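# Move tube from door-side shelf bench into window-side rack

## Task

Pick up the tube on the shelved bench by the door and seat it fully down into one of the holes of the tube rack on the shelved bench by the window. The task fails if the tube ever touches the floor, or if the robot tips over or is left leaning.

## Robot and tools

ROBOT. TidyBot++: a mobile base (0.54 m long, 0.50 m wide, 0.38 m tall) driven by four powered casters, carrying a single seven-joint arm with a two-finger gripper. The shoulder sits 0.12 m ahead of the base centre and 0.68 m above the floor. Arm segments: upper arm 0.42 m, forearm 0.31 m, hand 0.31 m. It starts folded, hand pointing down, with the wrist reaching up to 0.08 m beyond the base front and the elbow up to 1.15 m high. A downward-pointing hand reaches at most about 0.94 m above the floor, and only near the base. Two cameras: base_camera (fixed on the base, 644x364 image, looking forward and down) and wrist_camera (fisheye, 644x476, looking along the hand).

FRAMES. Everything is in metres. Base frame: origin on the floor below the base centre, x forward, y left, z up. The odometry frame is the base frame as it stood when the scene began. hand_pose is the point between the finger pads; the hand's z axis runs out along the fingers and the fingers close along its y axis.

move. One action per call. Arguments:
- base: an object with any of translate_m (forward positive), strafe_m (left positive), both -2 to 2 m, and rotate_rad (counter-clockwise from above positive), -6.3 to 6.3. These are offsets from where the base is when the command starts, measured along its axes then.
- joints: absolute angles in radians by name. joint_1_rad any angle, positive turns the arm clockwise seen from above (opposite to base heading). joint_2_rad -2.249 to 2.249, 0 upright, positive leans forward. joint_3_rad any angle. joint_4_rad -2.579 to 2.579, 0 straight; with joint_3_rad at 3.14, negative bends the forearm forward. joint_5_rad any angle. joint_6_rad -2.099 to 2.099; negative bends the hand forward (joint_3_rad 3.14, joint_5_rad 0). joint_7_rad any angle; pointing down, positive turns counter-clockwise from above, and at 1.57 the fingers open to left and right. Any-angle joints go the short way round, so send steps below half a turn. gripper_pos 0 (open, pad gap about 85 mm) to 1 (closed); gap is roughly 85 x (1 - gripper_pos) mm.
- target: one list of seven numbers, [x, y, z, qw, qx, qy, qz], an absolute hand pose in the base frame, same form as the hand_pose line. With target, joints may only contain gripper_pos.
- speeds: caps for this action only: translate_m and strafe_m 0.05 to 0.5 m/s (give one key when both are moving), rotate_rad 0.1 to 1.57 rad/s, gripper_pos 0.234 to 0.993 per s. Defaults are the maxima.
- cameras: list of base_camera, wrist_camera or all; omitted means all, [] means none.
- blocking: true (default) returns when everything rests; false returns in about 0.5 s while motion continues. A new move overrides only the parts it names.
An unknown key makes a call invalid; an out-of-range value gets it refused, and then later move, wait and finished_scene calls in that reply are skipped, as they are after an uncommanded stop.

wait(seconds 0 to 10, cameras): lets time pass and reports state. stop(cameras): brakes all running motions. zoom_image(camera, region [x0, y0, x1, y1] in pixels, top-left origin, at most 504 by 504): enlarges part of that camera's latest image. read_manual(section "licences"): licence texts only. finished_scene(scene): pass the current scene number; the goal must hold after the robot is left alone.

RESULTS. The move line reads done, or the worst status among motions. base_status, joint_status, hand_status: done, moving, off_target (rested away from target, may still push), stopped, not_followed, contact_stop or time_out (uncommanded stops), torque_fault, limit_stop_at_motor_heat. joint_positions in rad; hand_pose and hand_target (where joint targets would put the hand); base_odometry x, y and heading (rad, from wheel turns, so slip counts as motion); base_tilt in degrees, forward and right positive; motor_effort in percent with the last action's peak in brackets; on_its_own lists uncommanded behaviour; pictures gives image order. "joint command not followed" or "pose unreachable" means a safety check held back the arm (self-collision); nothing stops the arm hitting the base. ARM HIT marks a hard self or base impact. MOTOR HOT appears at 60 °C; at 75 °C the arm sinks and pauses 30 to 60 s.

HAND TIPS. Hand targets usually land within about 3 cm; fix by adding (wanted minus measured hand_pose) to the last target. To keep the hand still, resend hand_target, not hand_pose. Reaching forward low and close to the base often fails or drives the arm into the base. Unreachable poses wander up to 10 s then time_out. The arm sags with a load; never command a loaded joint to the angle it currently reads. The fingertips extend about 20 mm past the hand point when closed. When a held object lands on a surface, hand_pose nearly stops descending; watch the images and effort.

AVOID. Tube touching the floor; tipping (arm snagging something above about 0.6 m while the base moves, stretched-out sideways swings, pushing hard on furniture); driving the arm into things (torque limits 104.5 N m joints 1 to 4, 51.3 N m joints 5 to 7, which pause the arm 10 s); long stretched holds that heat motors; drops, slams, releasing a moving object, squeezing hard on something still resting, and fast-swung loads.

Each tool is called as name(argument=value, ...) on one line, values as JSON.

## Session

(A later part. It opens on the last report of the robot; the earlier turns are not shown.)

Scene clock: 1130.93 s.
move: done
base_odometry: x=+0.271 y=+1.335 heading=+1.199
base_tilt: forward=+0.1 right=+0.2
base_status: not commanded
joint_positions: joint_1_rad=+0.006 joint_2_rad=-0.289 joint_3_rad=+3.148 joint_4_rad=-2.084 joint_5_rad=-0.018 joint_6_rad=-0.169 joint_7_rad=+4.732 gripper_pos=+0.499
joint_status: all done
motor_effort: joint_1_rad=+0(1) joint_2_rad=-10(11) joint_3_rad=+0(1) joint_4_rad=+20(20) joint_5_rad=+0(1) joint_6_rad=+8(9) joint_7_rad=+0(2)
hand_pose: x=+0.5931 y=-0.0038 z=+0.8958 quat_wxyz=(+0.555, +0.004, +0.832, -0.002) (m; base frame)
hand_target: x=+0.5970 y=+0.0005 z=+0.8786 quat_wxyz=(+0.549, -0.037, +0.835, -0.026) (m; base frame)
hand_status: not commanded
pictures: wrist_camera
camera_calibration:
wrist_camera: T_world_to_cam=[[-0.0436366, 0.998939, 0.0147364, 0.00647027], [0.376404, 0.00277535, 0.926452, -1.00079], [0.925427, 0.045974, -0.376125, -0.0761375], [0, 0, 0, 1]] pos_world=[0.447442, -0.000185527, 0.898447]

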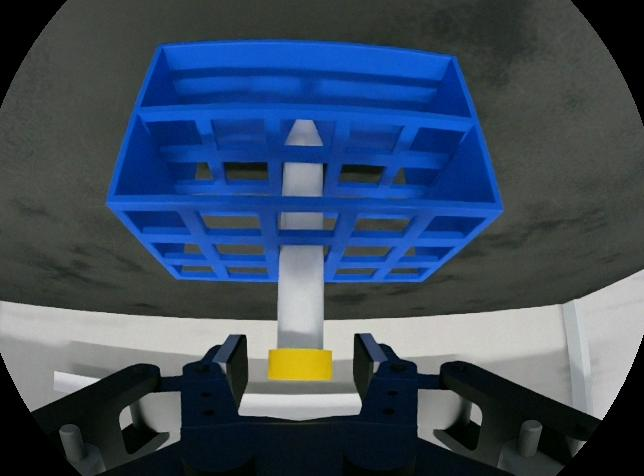

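move(base={"translate_m": -0.25}, speeds={"translate_m": 0.25}, cameras=["wrist_camera"])

Scene clock: 1140.67 s.
move: done
base_odometry: x=+0.180 y=+1.102 heading=+1.199
base_tilt: forward=+0.1 right=+0.3
base_status: done
joint_positions: joint_1_rad=+0.006 joint_2_rad=-0.277 joint_3_rad=+3.148 joint_4_rad=-2.086 joint_5_rad=-0.018 joint_6_rad=-0.169 joint_7_rad=+4.732 gripper_pos=+0.499
joint_status: not commanded
motor_effort: joint_1_rad=+0(1) joint_2_rad=-10(12) joint_3_rad=+0(2) joint_4_rad=+20(20) joint_5_rad=+0(1) joint_6_rad=+9(9) joint_7_rad=+0(2)
hand_pose: x=+0.5954 y=-0.0038 z=+0.8895 quat_wxyz=(+0.550, +0.004, +0.835, -0.002) (m; base frame)
hand_target: x=+0.5970 y=+0.0005 z=+0.8786 quat_wxyz=(+0.549, -0.037, +0.835, -0.026) (m; base frame)
hand_status: not commanded
pictures: wrist_camera
camera_calibration:
wrist_camera: T_world_to_cam=[[-0.04351, 0.998936, 0.0153044, 0.00606994], [0.388147, 0.00278681, 0.921593, -0.998477], [0.92057, 0.0460389, -0.387855, -0.0672823], [0, 0, 0, 1]] pos_world=[0.449758, -0.00018331, 0.894001]

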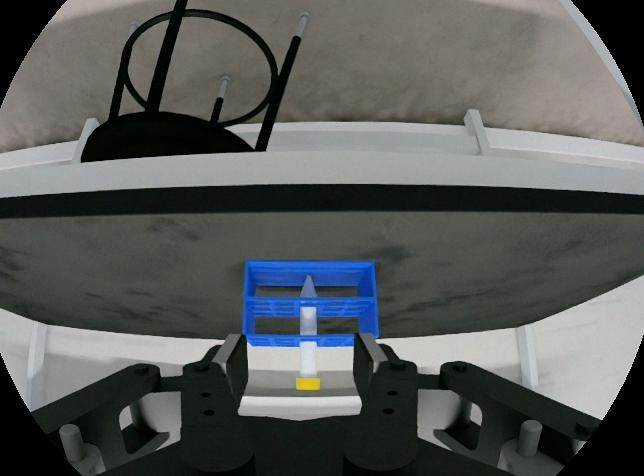

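finished_scene(scene=1)

The scene is finished: the task was done.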